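# Four arms play a chart recorder by pressing keys

## Task

Play the printed chart on the recorder. Success means each printed box ends up with ink crossing the line through its middle, and there is no ink anywhere outside a box. Pressing the green button (the one inside a round guard) lights that guard and the light strip at the recorder's end. 2.8 s after that lighting, the pen carriage sets off a single time and never pauses. During that travel, any key pressed deep enough that the rim of its own square guard lights up makes the pen of that key draw in the lane matching the key's colour. On the ruler beside the sheet, the pens begin at 56 mm and advance at 17.87 mm/s.

## Robot and tools

SETUP. Four i2rt Big YAM arms, arm1 to arm4, each end in a five-fingered right hand. Every position is in one scene frame in metres, with the origin on the floor and +z up. Arm feet (base_link), facing along their own +x: arm1 x=+1.497 y=-1.583 z=+1.002 quat_wxyz=(+0.077, +0.000, +0.004, +0.997); arm2 x=+1.336 y=+1.592 z=+0.975 quat_wxyz=(+0.676, +0.000, +0.001, -0.737); arm3 x=-1.592 y=+1.416 z=+1.044 quat_wxyz=(+0.998, -0.002, +0.007, +0.059); arm4 x=-0.313 y=-1.703 z=+0.995 quat_wxyz=(+0.730, +0.000, +0.000, +0.684). Reach is roughly 1.07 m from the joint 1 axis.

PLAYING. Pressing the green round-guarded button starts things; count 2.8 s from when its guard and the end strip light, then the carriage runs once at 17.87 mm/s from the 56 mm ruler mark. A box at ruler mark p is under the pen about (p-56)/17.87 s after the carriage starts. Hold a key only for its box's span: a key counts as down only when its square guard rim is lit, and any press outside a box leaves stray ink. Use cam_sheet and zoom_image to read box positions, lanes and colours before starting.

HAND GEOMETRY. The hand point sits 0.045 m ahead of the palm; its +z runs along straight fingers, +y out of the palm, +x across the palm away from the thumb. Straight fingers extend 0.06 to 0.07 m past the point along +z, centred 0.06 m behind it along -y. A bracket on the little-finger side of the wrist sticks out up to 0.10 m across the palm and can strike things. The wrist camera is on the little-finger side; with joint6_rad near -1.3 its image is upright. With joints 1, 5, 6 at 0 and the hand level and forward, the palm points down and the thumb is left. A straight finger or a fist pressing down is the natural way to push a key.

move. Arguments arm1..arm4 (each optional) and cameras. Each arm part may hold:
- joints: absolute targets by name. joint1_rad -2.879 to 2.879 (yaw about the foot, positive counter-clockwise from above), joint2_rad 0 to 3.141 (shoulder), joint3_rad 0 to 3.019 (elbow), joint4_rad -1.692 to 1.57 (hand pitch, positive lifts fingers), joint5_rad -1.57 to 1.57 (hand sideways, positive to the arm's right), joint6_rad -2.094 to 2.094 (roll, positive clockwise seen from behind), all radians. Hand keys hand_little, hand_ring, hand_middle, hand_index, hand_thumb_bend run -1 (closed) to +1 (open); hand_thumb_turn +1 beside the palm, -1 across it. hand_force_limit -1 to 1 sets closing stop force (about 0 to 10 N, 15 N for thumb motors); hand_speed -0.96 to 1 sets finger speed (full at +0.48; start value -0.8 is slow).
- target: one list of 7 numbers [x, y, z, qw, qx, qy, qz], an absolute pose of the hand point in the scene frame, reached by a straight path starting from hand_target. With target, joints may contain only the hand_ keys.
- speed: top path speed, 0.002 to 4.3 m/s, default 0.25; rotation capped at twice that in rad/s.
- min_time_s: 0.1 to 8 s, the shortest duration of that arm's joint motions.
All arm parts start at once; hand paths finish together. Paths stop after 10 s, and one action never exceeds 15 s. An empty move returns full state and all images. cameras: list from arm1_cam_wrist, arm2_cam_wrist, arm3_cam_wrist, arm4_cam_wrist, cam_sheet, or ["all"]; [] for none; an unknown name voids the call.

wait: seconds 0 to 10, plus optional cameras; commands nothing new. zoom_image: camera and region [x0, y0, x1, y1] in pixels from the top-left, no more than 504 wide or high, on that camera's latest image. show_instructions: shows the reference pages. finished_scene: ends the scene for good (scene may be 1 or omitted); only call it once the chart is fully played.

RESULTS. "move" lists arms that got a motion; "as last shown" means an arm was left out and its status reads "not commanded". "hand" prints the hand pose; hand_target is the pose of the currently held joint targets. Joint velocities in rad/s; "within noise" means at rest. hand_stopped_by gives six words (little, ring, middle, index, thumb_bend, thumb_turn): moving, target, force, stalled or fault. <motor>_load_n is fingertip force in N, positive when pushed open. "off_target" is not a stop. "time_out" is a stop; "on_its_own" shows the target then kept. "joint command not followed", "pose unreachable" or "not_followed" mean a safety check withheld the motion. MOTOR HOT warns of heating; OVER-TEMPERATURE FAULT means the arm dropped for 30 to 60 s, and keys marked "limit_stop_at_motor_heat" must be resent. A refused or stopped call cancels the rest of that reply's move, wait and finished_scene calls.

CAUTIONS. Hands lag, wander and can overshoot, especially near full stretch; fast arms may swing up to about 30 degrees past target. The arms keep pushing after contact, so approach keys gently and never ram the recorder. Robot-to-robot pressing ends the scene; keep arms apart and never close fingers on another hand. The printed hand position is less accurate at long reach. Holding stretched poses heats motors. While you think, the robots hold the last command and the scene keeps running, which matters for key timing.

Each tool is called as name([rows], argument=value, ...), one row to a line, values as JSON.

Reference images:

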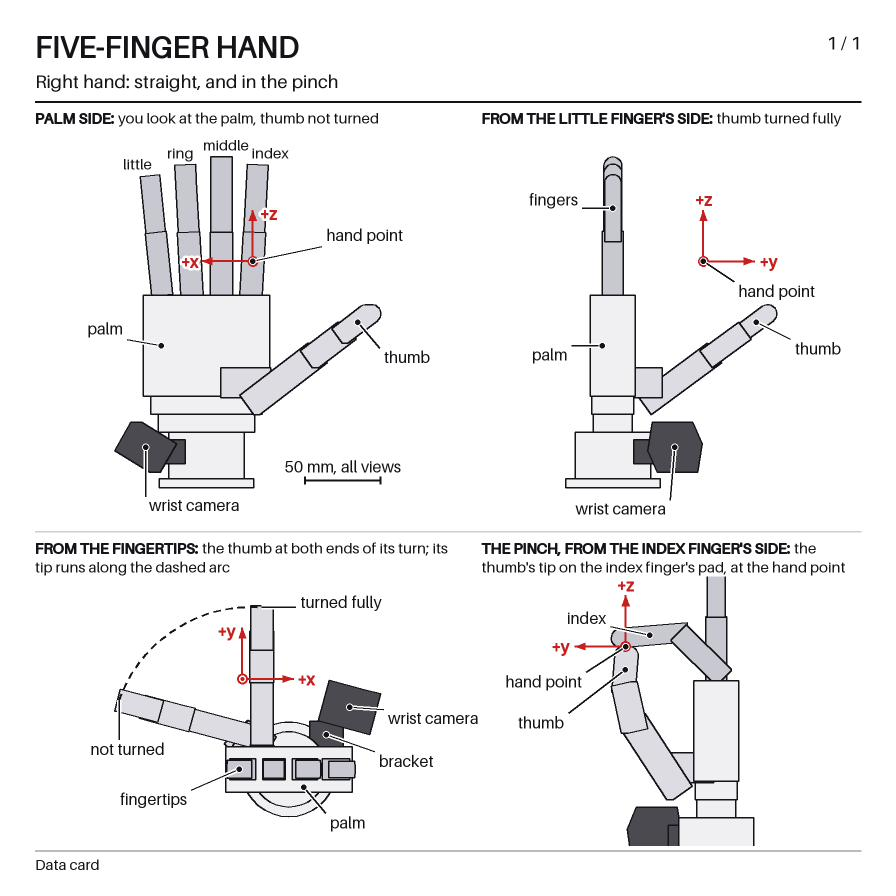

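## Session

move()

Scene clock: 0.00 s.
Joint torques (N m): no reading
Heat: arm1: hottest joint4_rad 29 °C; arm2: hottest joint1_rad 30 °C; arm3: hottest joint5_rad 29 °C; arm4: hottest joint6_rad 30 °C.
Joint velocities: within noise
arm1.joint_positions: joint1_rad=-0.232 joint2_rad=+0.602 joint3_rad=+1.368 joint4_rad=-1.612 joint5_rad=-0.075 joint6_rad=-1.214 hand_little=+1.000 hand_ring=+1.000 hand_middle=+1.000 hand_index=+1.000 hand_thumb_turn=+1.000 hand_thumb_bend=+1.000 hand_force_limit=+0.000 hand_speed=-0.800
arm1.joint_status: not commanded
arm1.hand_stopped_by: target,target,target,target,target,target
arm1.little_load_n: 0.0
arm1.ring_load_n: 0.0
arm1.middle_load_n: 0.0
arm1.index_load_n: 0.0
arm1.thumb_bend_load_n: 0.0
arm1.thumb_turn_load_n: 0.0
arm1.hand: x=+1.3557 y=-1.4883 z=+1.4310 quat_wxyz=(-0.354, +0.328, +0.875, -0.034) (m; scene frame)
arm1.hand_target: x=+1.3548 y=-1.4879 z=+1.4396 quat_wxyz=(-0.364, +0.326, +0.872, -0.034) (m; scene frame)
arm1.hand_status: not commanded
arm2.joint_positions: joint1_rad=-0.512 joint2_rad=+0.536 joint3_rad=+1.356 joint4_rad=-1.323 joint5_rad=+0.196 joint6_rad=-1.168 hand_little=+1.000 hand_ring=+1.000 hand_middle=+1.000 hand_index=+1.000 hand_thumb_turn=+1.000 hand_thumb_bend=+1.000 hand_force_limit=+0.000 hand_speed=-0.800
arm2.joint_status: not commanded
arm2.hand_stopped_by: target,target,target,target,target,target
arm2.little_load_n: 0.0
arm2.ring_load_n: 0.0
arm2.middle_load_n: 0.0
arm2.index_load_n: 0.0
arm2.thumb_bend_load_n: 0.0
arm2.thumb_turn_load_n: 0.0
arm2.hand: x=+1.1624 y=+1.4797 z=+1.4680 quat_wxyz=(+0.446, +0.193, -0.836, +0.256) (m; scene frame)
arm2.hand_target: x=+1.1634 y=+1.4810 z=+1.4770 quat_wxyz=(+0.453, +0.191, -0.830, +0.263) (m; scene frame)
arm2.hand_status: not commanded
arm3.joint_positions: joint1_rad=+0.210 joint2_rad=+0.594 joint3_rad=+1.392 joint4_rad=-1.331 joint5_rad=+0.178 joint6_rad=-0.845 hand_little=+1.000 hand_ring=+1.000 hand_middle=+1.000 hand_index=+1.000 hand_thumb_turn=+1.000 hand_thumb_bend=+1.000 hand_force_limit=+0.000 hand_speed=-0.800
arm3.joint_status: not commanded
arm3.hand_stopped_by: target,target,target,target,target,target
arm3.little_load_n: 0.0
arm3.ring_load_n: 0.0
arm3.middle_load_n: 0.0
arm3.index_load_n: 0.0
arm3.thumb_bend_load_n: 0.0
arm3.thumb_turn_load_n: 0.0
arm3.hand: x=-1.3715 y=+1.4285 z=+1.5259 quat_wxyz=(-0.178, +0.843, -0.214, +0.460) (m; scene frame)
arm3.hand_target: x=-1.3724 y=+1.4282 z=+1.5350 quat_wxyz=(-0.184, +0.837, -0.214, +0.468) (m; scene frame)
arm3.hand_status: not commanded
arm4.joint_positions: joint1_rad=-0.321 joint2_rad=+0.650 joint3_rad=+1.450 joint4_rad=-1.335 joint5_rad=-0.175 joint6_rad=-1.549 hand_little=+1.000 hand_ring=+1.000 hand_middle=+1.000 hand_index=+1.000 hand_thumb_turn=+1.000 hand_thumb_bend=+1.000 hand_force_limit=+0.000 hand_speed=-0.800
arm4.joint_status: not commanded
arm4.hand_stopped_by: target,target,target,target,target,target
arm4.little_load_n: 0.0
arm4.ring_load_n: 0.0
arm4.middle_load_n: 0.0
arm4.index_load_n: 0.0
arm4.thumb_bend_load_n: 0.0
arm4.thumb_turn_load_n: 0.0
arm4.hand: x=-0.1957 y=-1.4823 z=+1.5141 quat_wxyz=(-0.342, +0.700, +0.511, +0.363) (m; scene frame)
arm4.hand_target: x=-0.1961 y=-1.4832 z=+1.5247 quat_wxyz=(-0.348, +0.694, +0.509, +0.372) (m; scene frame)
arm4.hand_status: not commanded
pictures: arm1_cam_wrist, arm2_cam_wrist, arm3_cam_wrist, arm4_cam_wrist, cam_sheet

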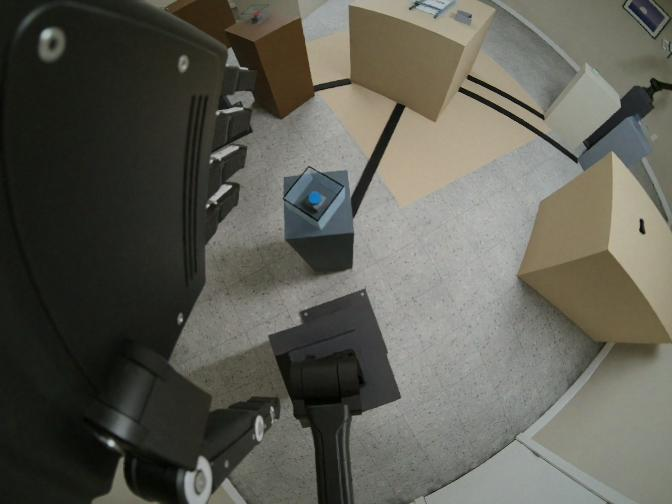

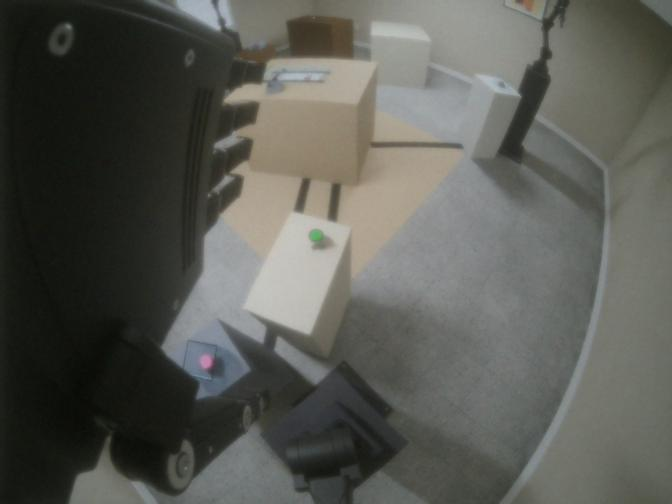

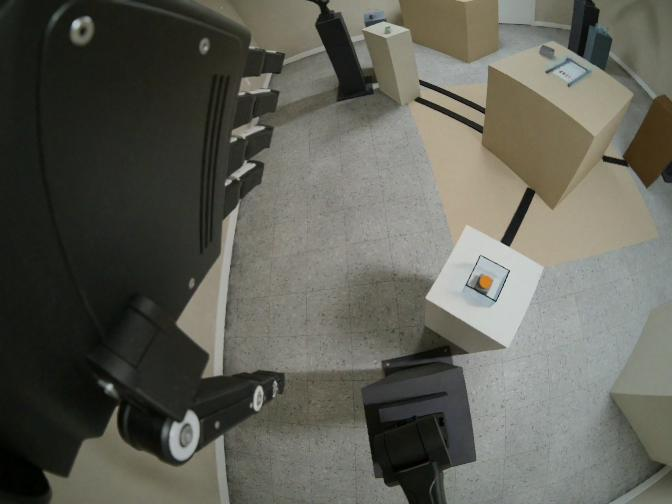

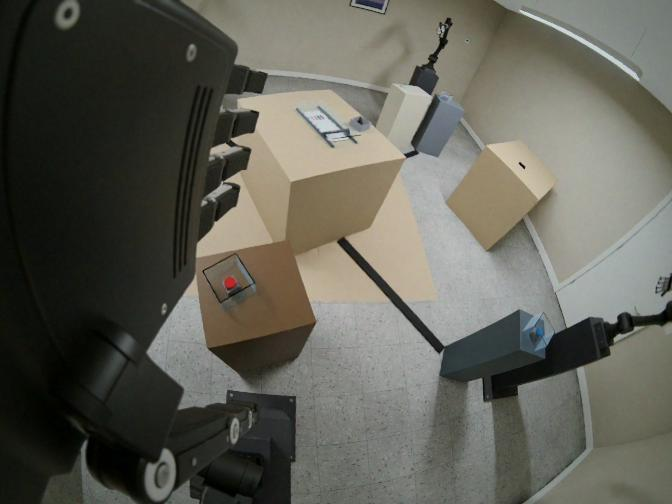

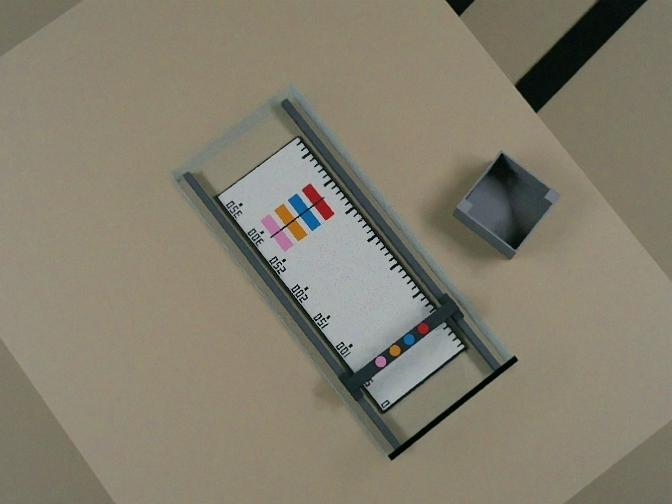

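zoom_image(camera="cam_sheet", region=[180, 130, 380, 280])

zoom_image(camera="cam_sheet", region=[300, 240, 540, 480])

zoom_image(camera="arm2_cam_wrist", region=[150, 180, 400, 420])

zoom_image(camera="arm1_cam_wrist", region=[240, 130, 400, 290])

zoom_image(camera="arm3_cam_wrist", region=[410, 210, 560, 360])

zoom_image(camera="arm4_cam_wrist", region=[180, 220, 340, 380])

Scaled by 2.520.

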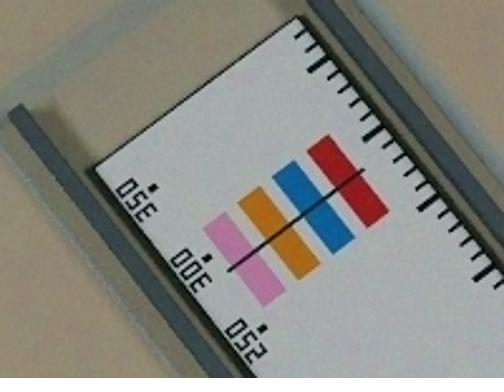

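Scaled by 2.100.

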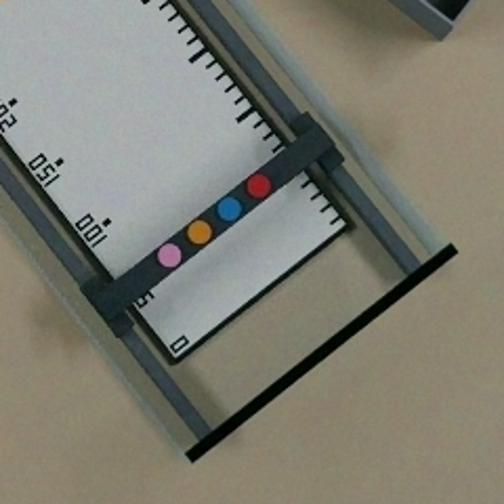

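Scaled by 2.016 from the camera's image (finer frame: 960x720).

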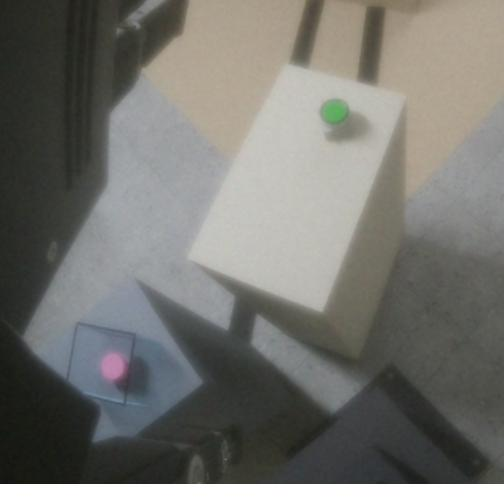

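Scaled by 3.150 from the camera's image (finer frame: 960x720).

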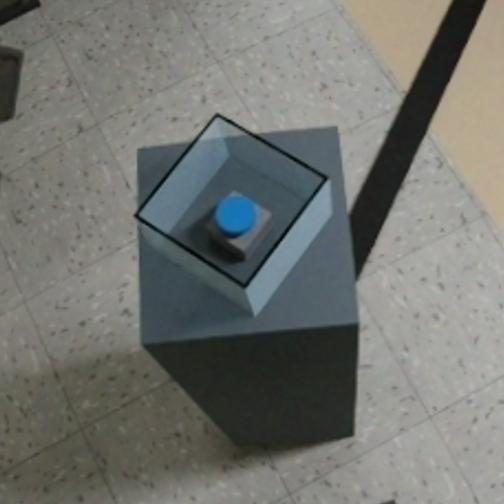

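Scaled by 3.360 from the camera's image (finer frame: 960x720).

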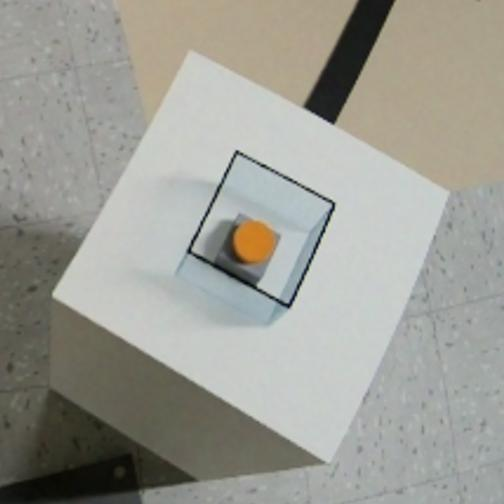

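Scaled by 3.150 from the camera's image (finer frame: 960x720).

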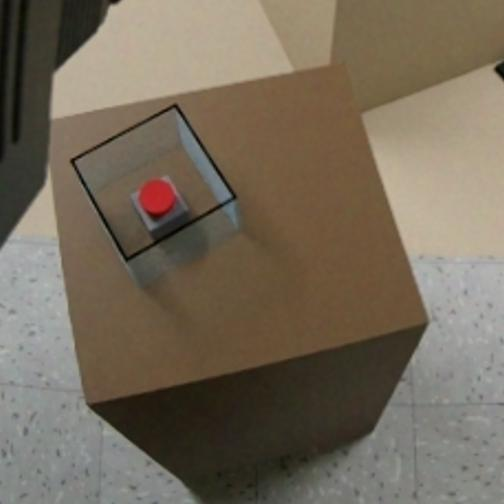

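move(arm1={"target":[1.027,-1.474,1.05,0,0.446,0.895,0],"speed":0.25,"joints":{"hand_little":-1,"hand_ring":-1,"hand_middle":-1,"hand_speed":-0.2}}, arm2={"target":[1.410,1.132,1.05,0,0.495,-0.869,0],"speed":0.25,"joints":{"hand_little":-1,"hand_ring":-1,"hand_middle":-1,"hand_speed":-0.2}}, arm3={"target":[-1.236,1.081,1.05,0,0.748,-0.664,0],"speed":0.25,"joints":{"hand_little":-1,"hand_ring":-1,"hand_middle":-1,"hand_speed":-0.2}}, arm4={"target":[-0.411,-1.179,1.05,0,0.865,0.5015,0],"speed":0.25,"joints":{"hand_little":-1,"hand_ring":-1,"hand_middle":-1,"hand_speed":-0.2}}, cameras=["all"])

Scene clock: 130.70 s.
Joint torques (N m): arm1=[1.26 -13.45 10.29 -0.27 -0.06 0.22] | arm2=[1.79 -15.09 12.78 -0.28 -0.12 -0.18] | arm3=[-0.56 -17.49 10.89 -0.58 0.18 0.07] | arm4=[2.2 -19.78 11.32 -0.36 -0.06 0.21]
Heat: arm1: hottest joint3_rad 31 °C; arm2: hottest joint3_rad 34 °C; arm3: hottest joint3_rad 33 °C; arm4: hottest joint3_rad 32 °C.
move: arm1 off_target; arm2 off_target; arm3 off_target; arm4 off_target
Joint velocities: within noise
arm1.joint_positions: joint1_rad=-0.033 joint2_rad=+1.871 joint3_rad=+1.403 joint4_rad=-1.135 joint5_rad=+0.010 joint6_rad=-0.835 hand_little=-1.000 hand_ring=-1.000 hand_middle=-1.000 hand_index=+1.000 hand_thumb_turn=+1.000 hand_thumb_bend=+1.000 hand_force_limit=+0.000 hand_speed=-0.200
arm1.joint_status: all done
arm1.hand_stopped_by: target,target,target,target,target,target
arm1.little_load_n: 0.0
arm1.ring_load_n: 0.0
arm1.middle_load_n: 0.0
arm1.index_load_n: 0.0
arm1.thumb_bend_load_n: 0.0
arm1.thumb_turn_load_n: 0.0
arm1.hand: x=+1.0425 y=-1.4700 z=+1.0357 quat_wxyz=(+0.016, +0.445, +0.896, +0.005)
arm1.hand_target: x=+1.0276 y=-1.4742 z=+1.0500 quat_wxyz=(+0.000, +0.446, +0.895, +0.000)
arm1.hand_status: off_target (0.021 m and 1.9 deg from the pose sent, 0.503 m and 43.2 deg at the start)
arm2.joint_positions: joint1_rad=+0.291 joint2_rad=+1.801 joint3_rad=+1.381 joint4_rad=-1.185 joint5_rad=+0.002 joint6_rad=-0.809 hand_little=-1.000 hand_ring=-1.000 hand_middle=-1.000 hand_index=+1.000 hand_thumb_turn=+1.000 hand_thumb_bend=+1.000 hand_force_limit=+0.000 hand_speed=-0.200
arm2.joint_status: all done
arm2.hand_stopped_by: target,target,target,target,target,target
arm2.little_load_n: 0.0
arm2.ring_load_n: 0.0
arm2.middle_load_n: 0.0
arm2.index_load_n: 0.0
arm2.thumb_bend_load_n: 0.0
arm2.thumb_turn_load_n: 0.0
arm2.hand: x=+1.4048 y=+1.1468 z=+1.0367 quat_wxyz=(-0.004, +0.486, -0.874, -0.017)
arm2.hand_target: x=+1.4099 y=+1.1325 z=+1.0502 quat_wxyz=(+0.000, +0.495, -0.869, +0.000)
arm2.hand_status: off_target (0.021 m and 2.4 deg from the pose sent, 0.597 m and 69.5 deg at the start)
arm3.joint_positions: joint1_rad=-0.823 joint2_rad=+1.917 joint3_rad=+1.371 joint4_rad=-1.051 joint5_rad=-0.016 joint6_rad=-0.842 hand_little=-1.000 hand_ring=-1.000 hand_middle=-1.000 hand_index=+1.000 hand_thumb_turn=+1.000 hand_thumb_bend=+1.000 hand_force_limit=+0.000 hand_speed=-0.200
arm3.joint_status: all done
arm3.hand_stopped_by: target,target,target,target,target,target
arm3.little_load_n: 0.0
arm3.ring_load_n: 0.0
arm3.middle_load_n: 0.0
arm3.index_load_n: 0.0
arm3.thumb_bend_load_n: 0.0
arm3.thumb_turn_load_n: 0.0
arm3.hand: x=-1.2481 y=+1.0946 z=+1.0385 quat_wxyz=(-0.002, +0.753, -0.658, -0.018)
arm3.hand_target: x=-1.2365 y=+1.0813 z=+1.0503 quat_wxyz=(+0.000, +0.748, -0.664, +0.000)
arm3.hand_status: off_target (0.022 m and 2.2 deg from the pose sent, 0.605 m and 78.8 deg at the start)
arm4.joint_positions: joint1_rad=+0.281 joint2_rad=+1.996 joint3_rad=+1.605 joint4_rad=-1.224 joint5_rad=+0.003 joint6_rad=-0.837 hand_little=-1.000 hand_ring=-1.000 hand_middle=-1.000 hand_index=+1.000 hand_thumb_turn=+1.000 hand_thumb_bend=+1.000 hand_force_limit=+0.000 hand_speed=-0.200
arm4.joint_status: all done
arm4.hand_stopped_by: target,target,target,target,target,target
arm4.little_load_n: 0.0
arm4.ring_load_n: 0.0
arm4.middle_load_n: 0.0
arm4.index_load_n: 0.0
arm4.thumb_bend_load_n: 0.0
arm4.thumb_turn_load_n: 0.0
arm4.hand: x=-0.3993 y=-1.1913 z=+1.0312 quat_wxyz=(+0.021, +0.864, +0.502, -0.006)
arm4.hand_target: x=-0.4108 y=-1.1796 z=+1.0501 quat_wxyz=(+0.000, +0.865, +0.502, +0.000)
arm4.hand_status: off_target (0.025 m and 2.5 deg from the pose sent, 0.595 m and 60.9 deg at the start)
pictures: arm1_cam_wrist, arm2_cam_wrist, arm3_cam_wrist, arm4_cam_wrist, cam_sheet

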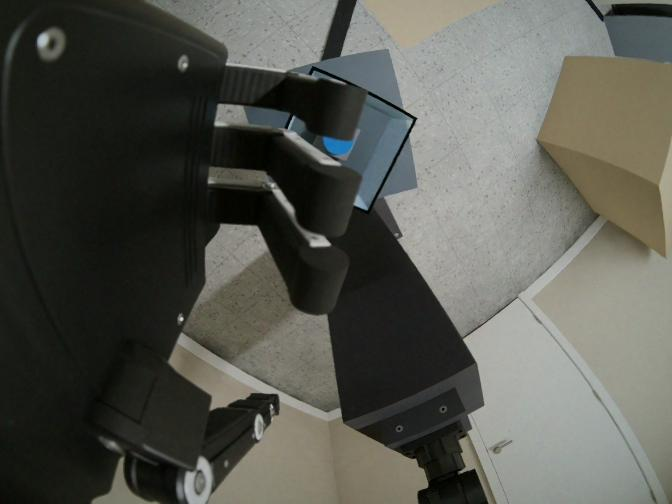

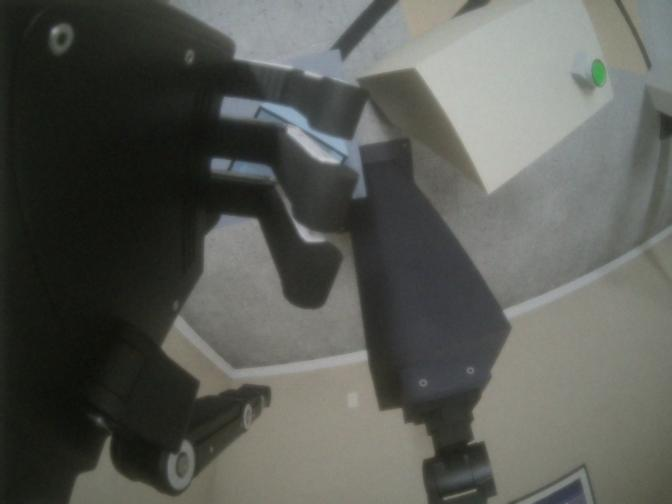

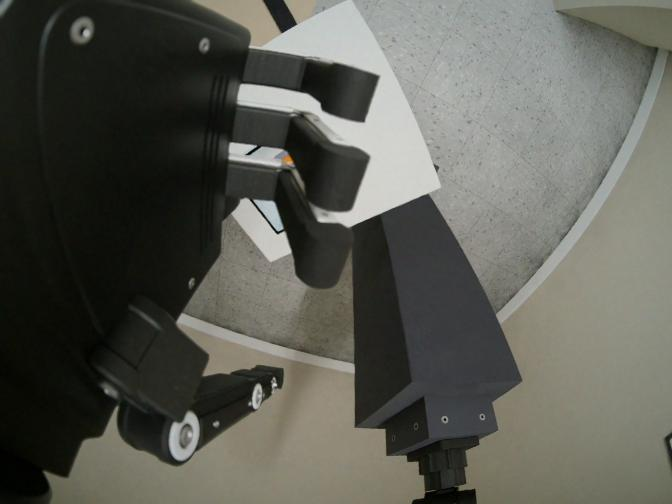

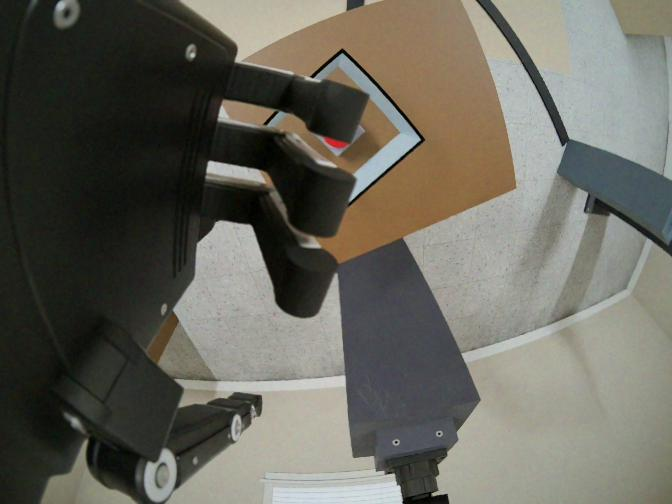

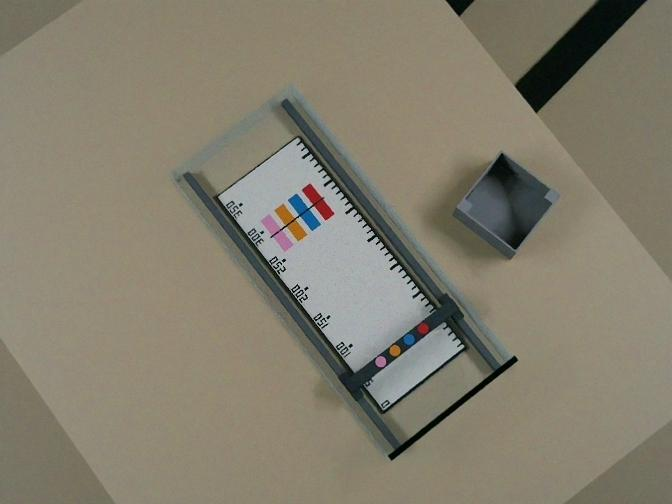

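move(arm1={"joints":{"hand_little":1,"hand_index":-1}}, arm2={"joints":{"hand_little":1,"hand_index":-1}}, arm3={"joints":{"hand_little":1,"hand_index":-1}}, arm4={"joints":{"hand_little":1,"hand_index":-1}}, cameras=["arm1_cam_wrist","arm2_cam_wrist","arm3_cam_wrist","arm4_cam_wrist"])

Scene clock: 161.10 s.
Joint torques (N m): arm1=[1.32 -13.57 10.3 -0.27 -0.06 0.22] | arm2=[1.73 -15.09 12.75 -0.29 -0.12 -0.17] | arm3=[-0.26 -17.26 10.96 -0.34 0.16 0.07] | arm4=[2.14 -20.31 11.33 -0.35 -0.06 0.17]
Heat: arm1: hottest joint3_rad 32 °C; arm2: hottest joint3_rad 34 °C; arm3: hottest joint3_rad 34 °C; arm4: hottest joint3_rad 34 °C.
move: arm1 done; arm2 done; arm3 done; arm4 done
Joint velocities: within noise
arm1.joint_positions: joint1_rad=-0.033 joint2_rad=+1.871 joint3_rad=+1.403 joint4_rad=-1.135 joint5_rad=+0.010 joint6_rad=-0.835 hand_little=+1.000 hand_ring=-1.000 hand_middle=-1.000 hand_index=-1.000 hand_thumb_turn=+1.000 hand_thumb_bend=+1.000 hand_force_limit=+0.000 hand_speed=-0.200
arm1.joint_status: all done
arm1.hand_stopped_by: target,target,target,target,target,target
arm1.little_load_n: 0.0
arm1.ring_load_n: 0.0
arm1.middle_load_n: 0.0
arm1.index_load_n: 0.0
arm1.thumb_bend_load_n: 0.0
arm1.thumb_turn_load_n: 0.0
arm1.hand: x=+1.0425 y=-1.4701 z=+1.0357 quat_wxyz=(+0.016, +0.445, +0.895, +0.005)
arm1.hand_target: x=+1.0276 y=-1.4742 z=+1.0500 quat_wxyz=(+0.000, +0.446, +0.895, +0.000)
arm1.hand_status: not commanded
arm2.joint_positions: joint1_rad=+0.291 joint2_rad=+1.801 joint3_rad=+1.381 joint4_rad=-1.185 joint5_rad=+0.002 joint6_rad=-0.809 hand_little=+1.000 hand_ring=-1.000 hand_middle=-1.000 hand_index=-1.000 hand_thumb_turn=+1.000 hand_thumb_bend=+1.000 hand_force_limit=+0.000 hand_speed=-0.200
arm2.joint_status: all done
arm2.hand_stopped_by: target,target,target,target,target,target
arm2.little_load_n: 0.0
arm2.ring_load_n: 0.0
arm2.middle_load_n: 0.0
arm2.index_load_n: 0.0
arm2.thumb_bend_load_n: 0.0
arm2.thumb_turn_load_n: 0.0
arm2.hand: x=+1.4048 y=+1.1468 z=+1.0367 quat_wxyz=(-0.004, +0.486, -0.874, -0.017)
arm2.hand_target: x=+1.4099 y=+1.1325 z=+1.0502 quat_wxyz=(+0.000, +0.495, -0.869, +0.000)
arm2.hand_status: not commanded
arm3.joint_positions: joint1_rad=-0.823 joint2_rad=+1.917 joint3_rad=+1.371 joint4_rad=-1.051 joint5_rad=-0.016 joint6_rad=-0.841 hand_little=+1.000 hand_ring=-1.000 hand_middle=-1.000 hand_index=-1.000 hand_thumb_turn=+1.000 hand_thumb_bend=+1.000 hand_force_limit=+0.000 hand_speed=-0.200
arm3.joint_status: all done
arm3.hand_stopped_by: target,target,target,target,target,target
arm3.little_load_n: 0.0
arm3.ring_load_n: 0.0
arm3.middle_load_n: 0.0
arm3.index_load_n: 0.0
arm3.thumb_bend_load_n: 0.0
arm3.thumb_turn_load_n: 0.0
arm3.hand: x=-1.2481 y=+1.0946 z=+1.0385 quat_wxyz=(-0.002, +0.753, -0.658, -0.018)
arm3.hand_target: x=-1.2365 y=+1.0814 z=+1.0503 quat_wxyz=(+0.000, +0.748, -0.664, +0.000)
arm3.hand_status: not commanded
arm4.joint_positions: joint1_rad=+0.281 joint2_rad=+1.996 joint3_rad=+1.605 joint4_rad=-1.224 joint5_rad=+0.003 joint6_rad=-0.837 hand_little=+1.000 hand_ring=-1.000 hand_middle=-1.000 hand_index=-1.000 hand_thumb_turn=+1.000 hand_thumb_bend=+1.000 hand_force_limit=+0.000 hand_speed=-0.200
arm4.joint_status: all done
arm4.hand_stopped_by: target,target,target,target,target,target
arm4.little_load_n: 0.0
arm4.ring_load_n: 0.0
arm4.middle_load_n: 0.0
arm4.index_load_n: 0.0
arm4.thumb_bend_load_n: 0.0
arm4.thumb_turn_load_n: 0.0
arm4.hand: x=-0.3993 y=-1.1914 z=+1.0312 quat_wxyz=(+0.021, +0.865, +0.502, -0.006)
arm4.hand_target: x=-0.4108 y=-1.1796 z=+1.0501 quat_wxyz=(+0.000, +0.865, +0.502, +0.000)
arm4.hand_status: not commanded

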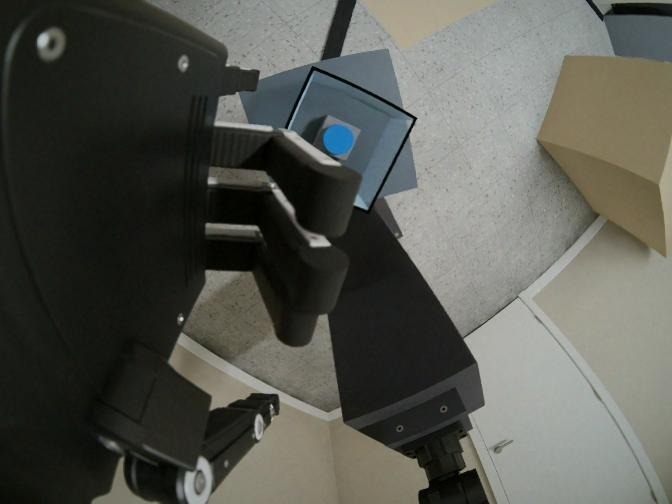

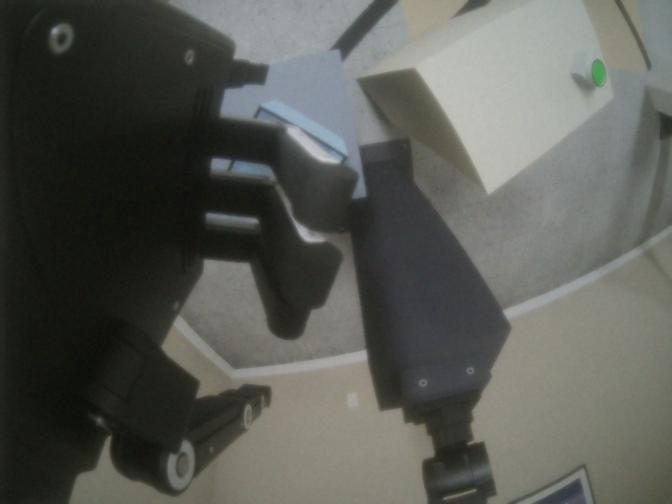

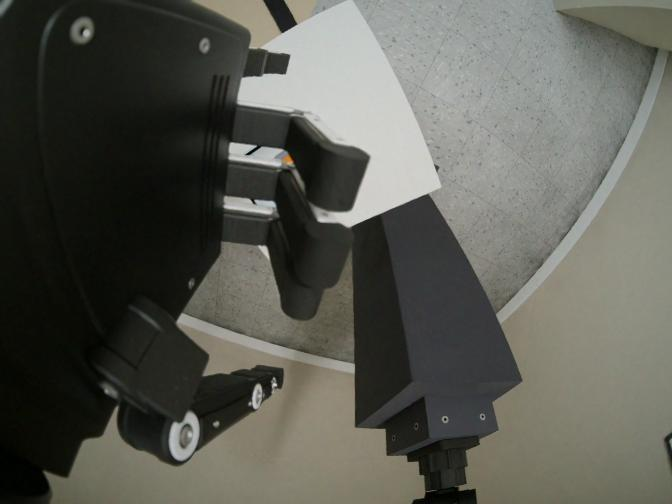

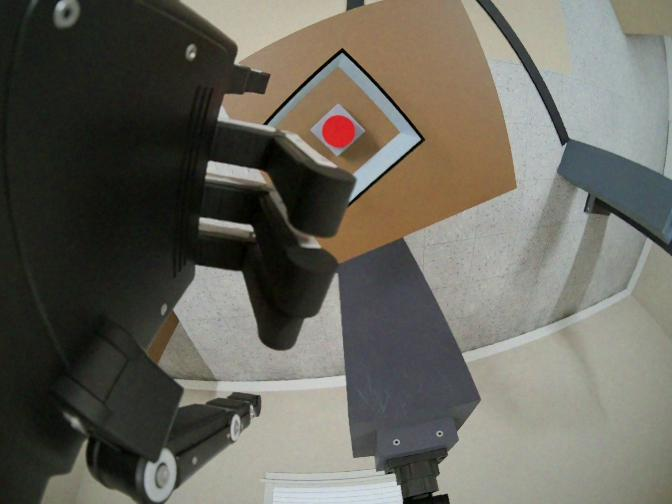

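move(arm1={"target":[1.125,-1.473,1.05,0,0.446,0.895,0],"speed":0.25}, arm2={"target":[1.481,1.221,1.05,0,0.495,-0.869,0],"speed":0.25}, arm3={"target":[-1.242,1.180,1.05,0,0.748,-0.664,0],"speed":0.25}, arm4={"target":[-0.374,-1.233,1.05,0,0.865,0.5015,0],"speed":0.25}, cameras=["arm1_cam_wrist","arm2_cam_wrist","arm3_cam_wrist","arm4_cam_wrist"])

Scene clock: 289.17 s.
Joint torques (N m): arm1=[-0.38 -10.64 7.27 0.87 -0.03 -0.08] | arm2=[0.79 -12.45 8.85 0.46 0.04 0.1] | arm3=[-0.09 -16.44 6.49 0.44 0.17 0.11] | arm4=[0.21 -18.02 8.16 0.31 0 -0.13]
Heat: arm1: hottest joint3_rad 35 °C; arm2: hottest joint3_rad 36 °C; arm3: hottest joint3_rad 37 °C; arm4: hottest joint2_rad 37 °C.
move: arm1 done; arm2 done; arm3 done; arm4 done
Joint velocities: within noise
arm1.joint_positions: joint1_rad=-0.054 joint2_rad=+1.651 joint3_rad=+1.126 joint4_rad=-1.073 joint5_rad=+0.010 joint6_rad=-0.847 hand_little=+1.000 hand_ring=-1.000 hand_middle=-1.000 hand_index=-1.000 hand_thumb_turn=+1.000 hand_thumb_bend=+1.000 hand_force_limit=+0.000 hand_speed=-0.200
arm1.joint_status: not commanded
arm1.hand_stopped_by: target,target,target,target,target,target
arm1.little_load_n: 0.0
arm1.ring_load_n: 0.0
arm1.middle_load_n: 0.0
arm1.index_load_n: 0.0
arm1.thumb_bend_load_n: 0.0
arm1.thumb_turn_load_n: 0.0
arm1.hand: x=+1.1309 y=-1.4780 z=+1.0464 quat_wxyz=(+0.013, +0.448, +0.894, +0.005)
arm1.hand_target: x=+1.1251 y=-1.4731 z=+1.0500 quat_wxyz=(+0.000, +0.446, +0.895, +0.000)
arm1.hand_status: done (0.009 m and 1.6 deg from the pose sent, 0.084 m and 1.9 deg at the start)
arm2.joint_positions: joint1_rad=+0.493 joint2_rad=+1.648 joint3_rad=+1.221 joint4_rad=-1.150 joint5_rad=-0.003 joint6_rad=-0.651 hand_little=+1.000 hand_ring=-1.000 hand_middle=-1.000 hand_index=-1.000 hand_thumb_turn=+1.000 hand_thumb_bend=+1.000 hand_force_limit=+0.000 hand_speed=-0.200
arm2.joint_status: not commanded
arm2.hand_stopped_by: target,target,target,target,target,target
arm2.little_load_n: 0.0
arm2.ring_load_n: 0.0
arm2.middle_load_n: 0.0
arm2.index_load_n: 0.0
arm2.thumb_bend_load_n: 0.0
arm2.thumb_turn_load_n: 0.0
arm2.hand: x=+1.4826 y=+1.2217 z=+1.0513 quat_wxyz=(-0.001, +0.505, -0.863, -0.003)
arm2.hand_target: x=+1.4811 y=+1.2210 z=+1.0500 quat_wxyz=(+0.000, +0.495, -0.869, +0.000)
arm2.hand_status: done (0.002 m and 1.4 deg from the pose sent, 0.107 m and 2.4 deg at the start)
arm3.joint_positions: joint1_rad=-0.675 joint2_rad=+1.787 joint3_rad=+1.209 joint4_rad=-0.993 joint5_rad=-0.015 joint6_rad=-0.695 hand_little=+1.000 hand_ring=-1.000 hand_middle=-1.000 hand_index=-1.000 hand_thumb_turn=+1.000 hand_thumb_bend=+1.000 hand_force_limit=+0.000 hand_speed=-0.200
arm3.joint_status: not commanded
arm3.hand_stopped_by: target,target,target,target,target,target
arm3.little_load_n: 0.0
arm3.ring_load_n: 0.5
arm3.middle_load_n: 0.0
arm3.index_load_n: 0.0
arm3.thumb_bend_load_n: 0.0
arm3.thumb_turn_load_n: 0.0
arm3.hand: x=-1.2390 y=+1.1816 z=+1.0484 quat_wxyz=(-0.001, +0.754, -0.657, -0.005)
arm3.hand_target: x=-1.2420 y=+1.1800 z=+1.0500 quat_wxyz=(+0.000, +0.748, -0.664, +0.000)
arm3.hand_status: done (0.004 m and 1.2 deg from the pose sent, 0.086 m and 2.2 deg at the start)
arm4.joint_positions: joint1_rad=+0.264 joint2_rad=+1.848 joint3_rad=+1.414 joint4_rad=-1.163 joint5_rad=+0.003 joint6_rad=-0.850 hand_little=+1.000 hand_ring=-1.000 hand_middle=-1.000 hand_index=-1.000 hand_thumb_turn=+1.000 hand_thumb_bend=+1.000 hand_force_limit=+0.000 hand_speed=-0.200
arm4.joint_status: not commanded
arm4.hand_stopped_by: target,target,target,target,target,target
arm4.little_load_n: 0.0
arm4.ring_load_n: 0.0
arm4.middle_load_n: 0.0
arm4.index_load_n: 0.0
arm4.thumb_bend_load_n: 0.0
arm4.thumb_turn_load_n: 0.0
arm4.hand: x=-0.3797 y=-1.2393 z=+1.0440 quat_wxyz=(+0.012, +0.866, +0.501, -0.003)
arm4.hand_target: x=-0.3740 y=-1.2331 z=+1.0500 quat_wxyz=(+0.000, +0.865, +0.502, +0.000)
arm4.hand_status: done (0.010 m and 1.5 deg from the pose sent, 0.052 m and 2.6 deg at the start)

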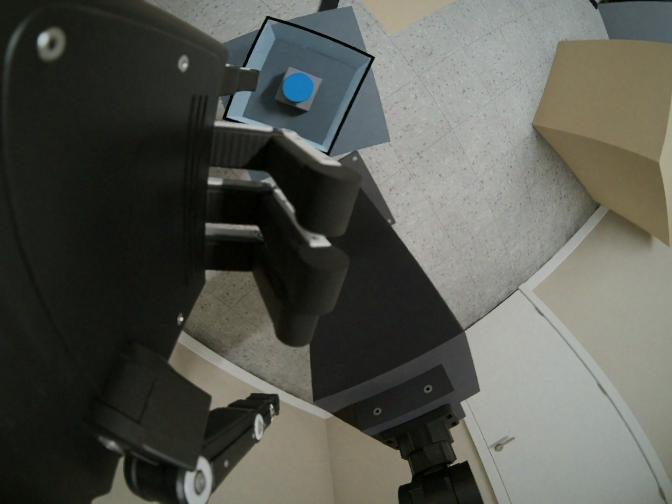

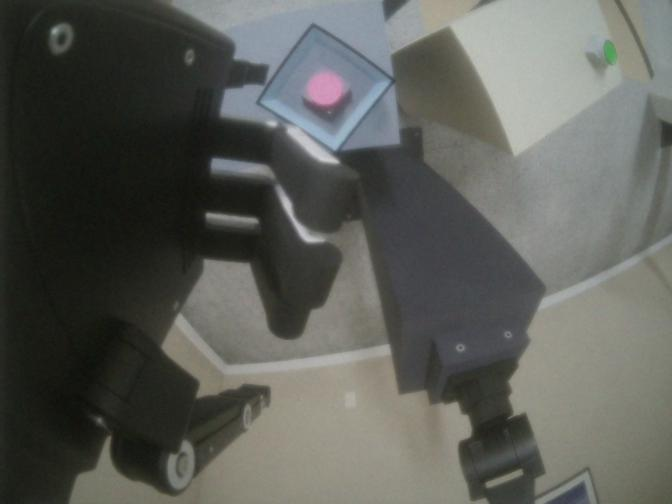

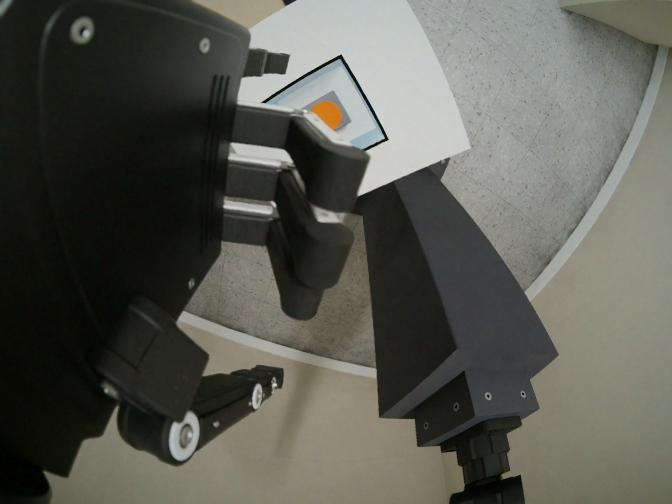

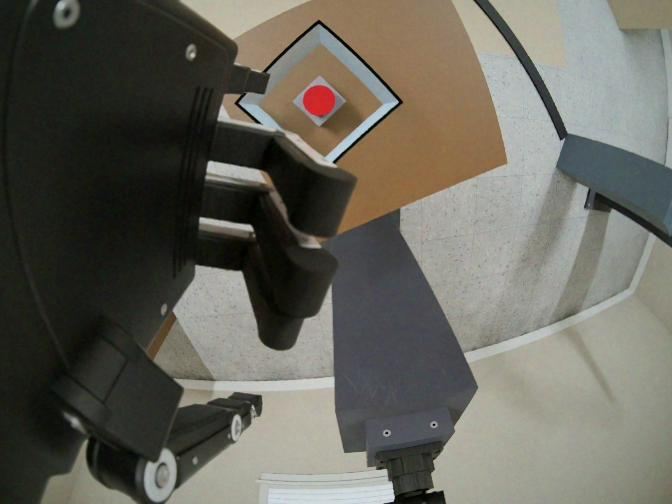

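move(arm1={"target":[1.125,-1.473,0.99,0,0.446,0.895,0],"speed":0.15}, arm2={"target":[1.481,1.221,0.99,0,0.495,-0.869,0],"speed":0.15}, arm3={"target":[-1.242,1.180,0.99,0,0.748,-0.664,0],"speed":0.15}, arm4={"target":[-0.374,-1.233,0.99,0,0.865,0.5015,0],"speed":0.15}, cameras=["arm1_cam_wrist","arm2_cam_wrist","arm3_cam_wrist","arm4_cam_wrist"])

Scene clock: 307.43 s.
Joint torques (N m): arm1=[-0.44 -10.34 6.82 0.9 -0.02 -0.09] | arm2=[0.79 -12.22 8.58 0.4 0.03 0.1] | arm3=[0.03 -14.86 6.27 0.32 0.15 0.09] | arm4=[0.21 -16.91 8.21 0.17 -0.01 -0.11]
Heat: arm1: hottest joint3_rad 34 °C; arm2: hottest joint3_rad 35 °C; arm3: hottest joint3_rad 36 °C; arm4: hottest joint2_rad 36 °C.
move: arm1 done; arm2 done; arm3 done; arm4 done
Joint velocities: within noise
arm1.joint_positions: joint1_rad=-0.054 joint2_rad=+1.733 joint3_rad=+1.057 joint4_rad=-0.915 joint5_rad=+0.010 joint6_rad=-0.849 hand_little=+1.000 hand_ring=-1.000 hand_middle=-1.000 hand_index=-1.000 hand_thumb_turn=+1.000 hand_thumb_bend=+1.000 hand_force_limit=+0.000 hand_speed=-0.200
arm1.joint_status: not commanded
arm1.hand_stopped_by: target,target,target,target,target,target
arm1.little_load_n: 0.0
arm1.ring_load_n: 0.0
arm1.middle_load_n: 0.0
arm1.index_load_n: 0.0
arm1.thumb_bend_load_n: 0.0
arm1.thumb_turn_load_n: 0.0
arm1.hand: x=+1.1314 y=-1.4785 z=+0.9892 quat_wxyz=(+0.010, +0.448, +0.894, +0.004)
arm1.hand_target: x=+1.1251 y=-1.4731 z=+0.9901 quat_wxyz=(+0.000, +0.446, +0.895, +0.000)
arm1.hand_status: done (0.009 m and 1.3 deg from the pose sent, 0.057 m and 1.6 deg at the start)
arm2.joint_positions: joint1_rad=+0.493 joint2_rad=+1.719 joint3_rad=+1.139 joint4_rad=-0.995 joint5_rad=-0.003 joint6_rad=-0.650 hand_little=+1.000 hand_ring=-1.000 hand_middle=-1.000 hand_index=-1.000 hand_thumb_turn=+1.000 hand_thumb_bend=+1.000 hand_force_limit=+0.000 hand_speed=-0.200
arm2.joint_status: not commanded
arm2.hand_stopped_by: target,target,target,target,target,target
arm2.little_load_n: 0.0
arm2.ring_load_n: 0.0
arm2.middle_load_n: 0.0
arm2.index_load_n: 0.0
arm2.thumb_bend_load_n: 0.0
arm2.thumb_turn_load_n: 0.0
arm2.hand: x=+1.4819 y=+1.2233 z=+0.9921 quat_wxyz=(-0.001, +0.505, -0.863, -0.003)
arm2.hand_target: x=+1.4810 y=+1.2210 z=+0.9900 quat_wxyz=(+0.000, +0.495, -0.869, +0.000)
arm2.hand_status: done (0.003 m and 1.3 deg from the pose sent, 0.061 m and 1.4 deg at the start)
arm3.joint_positions: joint1_rad=-0.675 joint2_rad=+1.863 joint3_rad=+1.156 joint4_rad=-0.847 joint5_rad=-0.015 joint6_rad=-0.693 hand_little=+1.000 hand_ring=-1.000 hand_middle=-1.000 hand_index=-1.000 hand_thumb_turn=+1.000 hand_thumb_bend=+1.000 hand_force_limit=+0.000 hand_speed=-0.200
arm3.joint_status: not commanded
arm3.hand_stopped_by: target,target,target,target,target,target
arm3.little_load_n: 0.0
arm3.ring_load_n: 0.0
arm3.middle_load_n: 0.0
arm3.index_load_n: 0.0
arm3.thumb_bend_load_n: 0.0
arm3.thumb_turn_load_n: 0.0
arm3.hand: x=-1.2383 y=+1.1806 z=+0.9958 quat_wxyz=(-0.003, +0.753, -0.658, +0.003)
arm3.hand_target: x=-1.2421 y=+1.1800 z=+0.9901 quat_wxyz=(+0.000, +0.748, -0.664, +0.000)
arm3.hand_status: done (0.007 m and 1.1 deg from the pose sent, 0.058 m and 1.2 deg at the start)
arm4.joint_positions: joint1_rad=+0.264 joint2_rad=+1.912 joint3_rad=+1.343 joint4_rad=-1.023 joint5_rad=+0.003 joint6_rad=-0.850 hand_little=+1.000 hand_ring=-1.000 hand_middle=-1.000 hand_index=-1.000 hand_thumb_turn=+1.000 hand_thumb_bend=+1.000 hand_force_limit=+0.000 hand_speed=-0.200
arm4.joint_status: not commanded
arm4.hand_stopped_by: target,target,target,target,target,target
arm4.little_load_n: 0.0
arm4.ring_load_n: 0.0
arm4.middle_load_n: 0.0
arm4.index_load_n: 0.0
arm4.thumb_bend_load_n: 0.0
arm4.thumb_turn_load_n: 0.0
arm4.hand: x=-0.3795 y=-1.2407 z=+0.9866 quat_wxyz=(+0.010, +0.866, +0.501, -0.002)
arm4.hand_target: x=-0.3740 y=-1.2331 z=+0.9900 quat_wxyz=(+0.000, +0.865, +0.502, +0.000)
arm4.hand_status: done (0.010 m and 1.2 deg from the pose sent, 0.055 m and 1.5 deg at the start)

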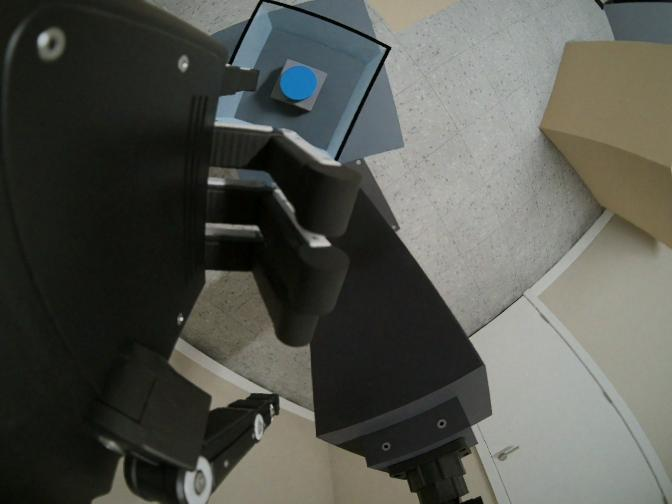

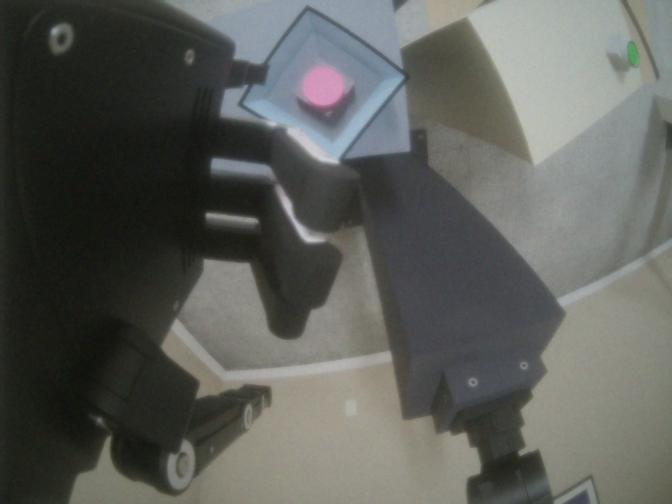

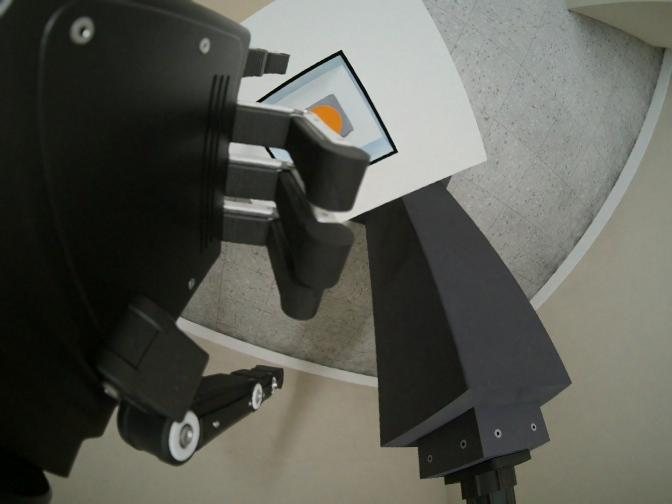

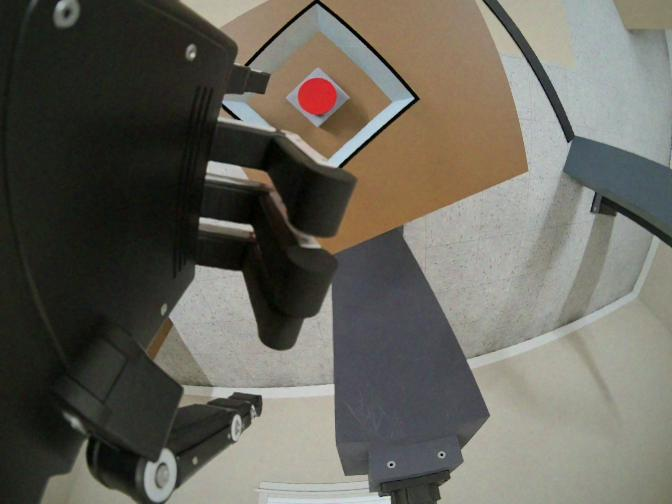

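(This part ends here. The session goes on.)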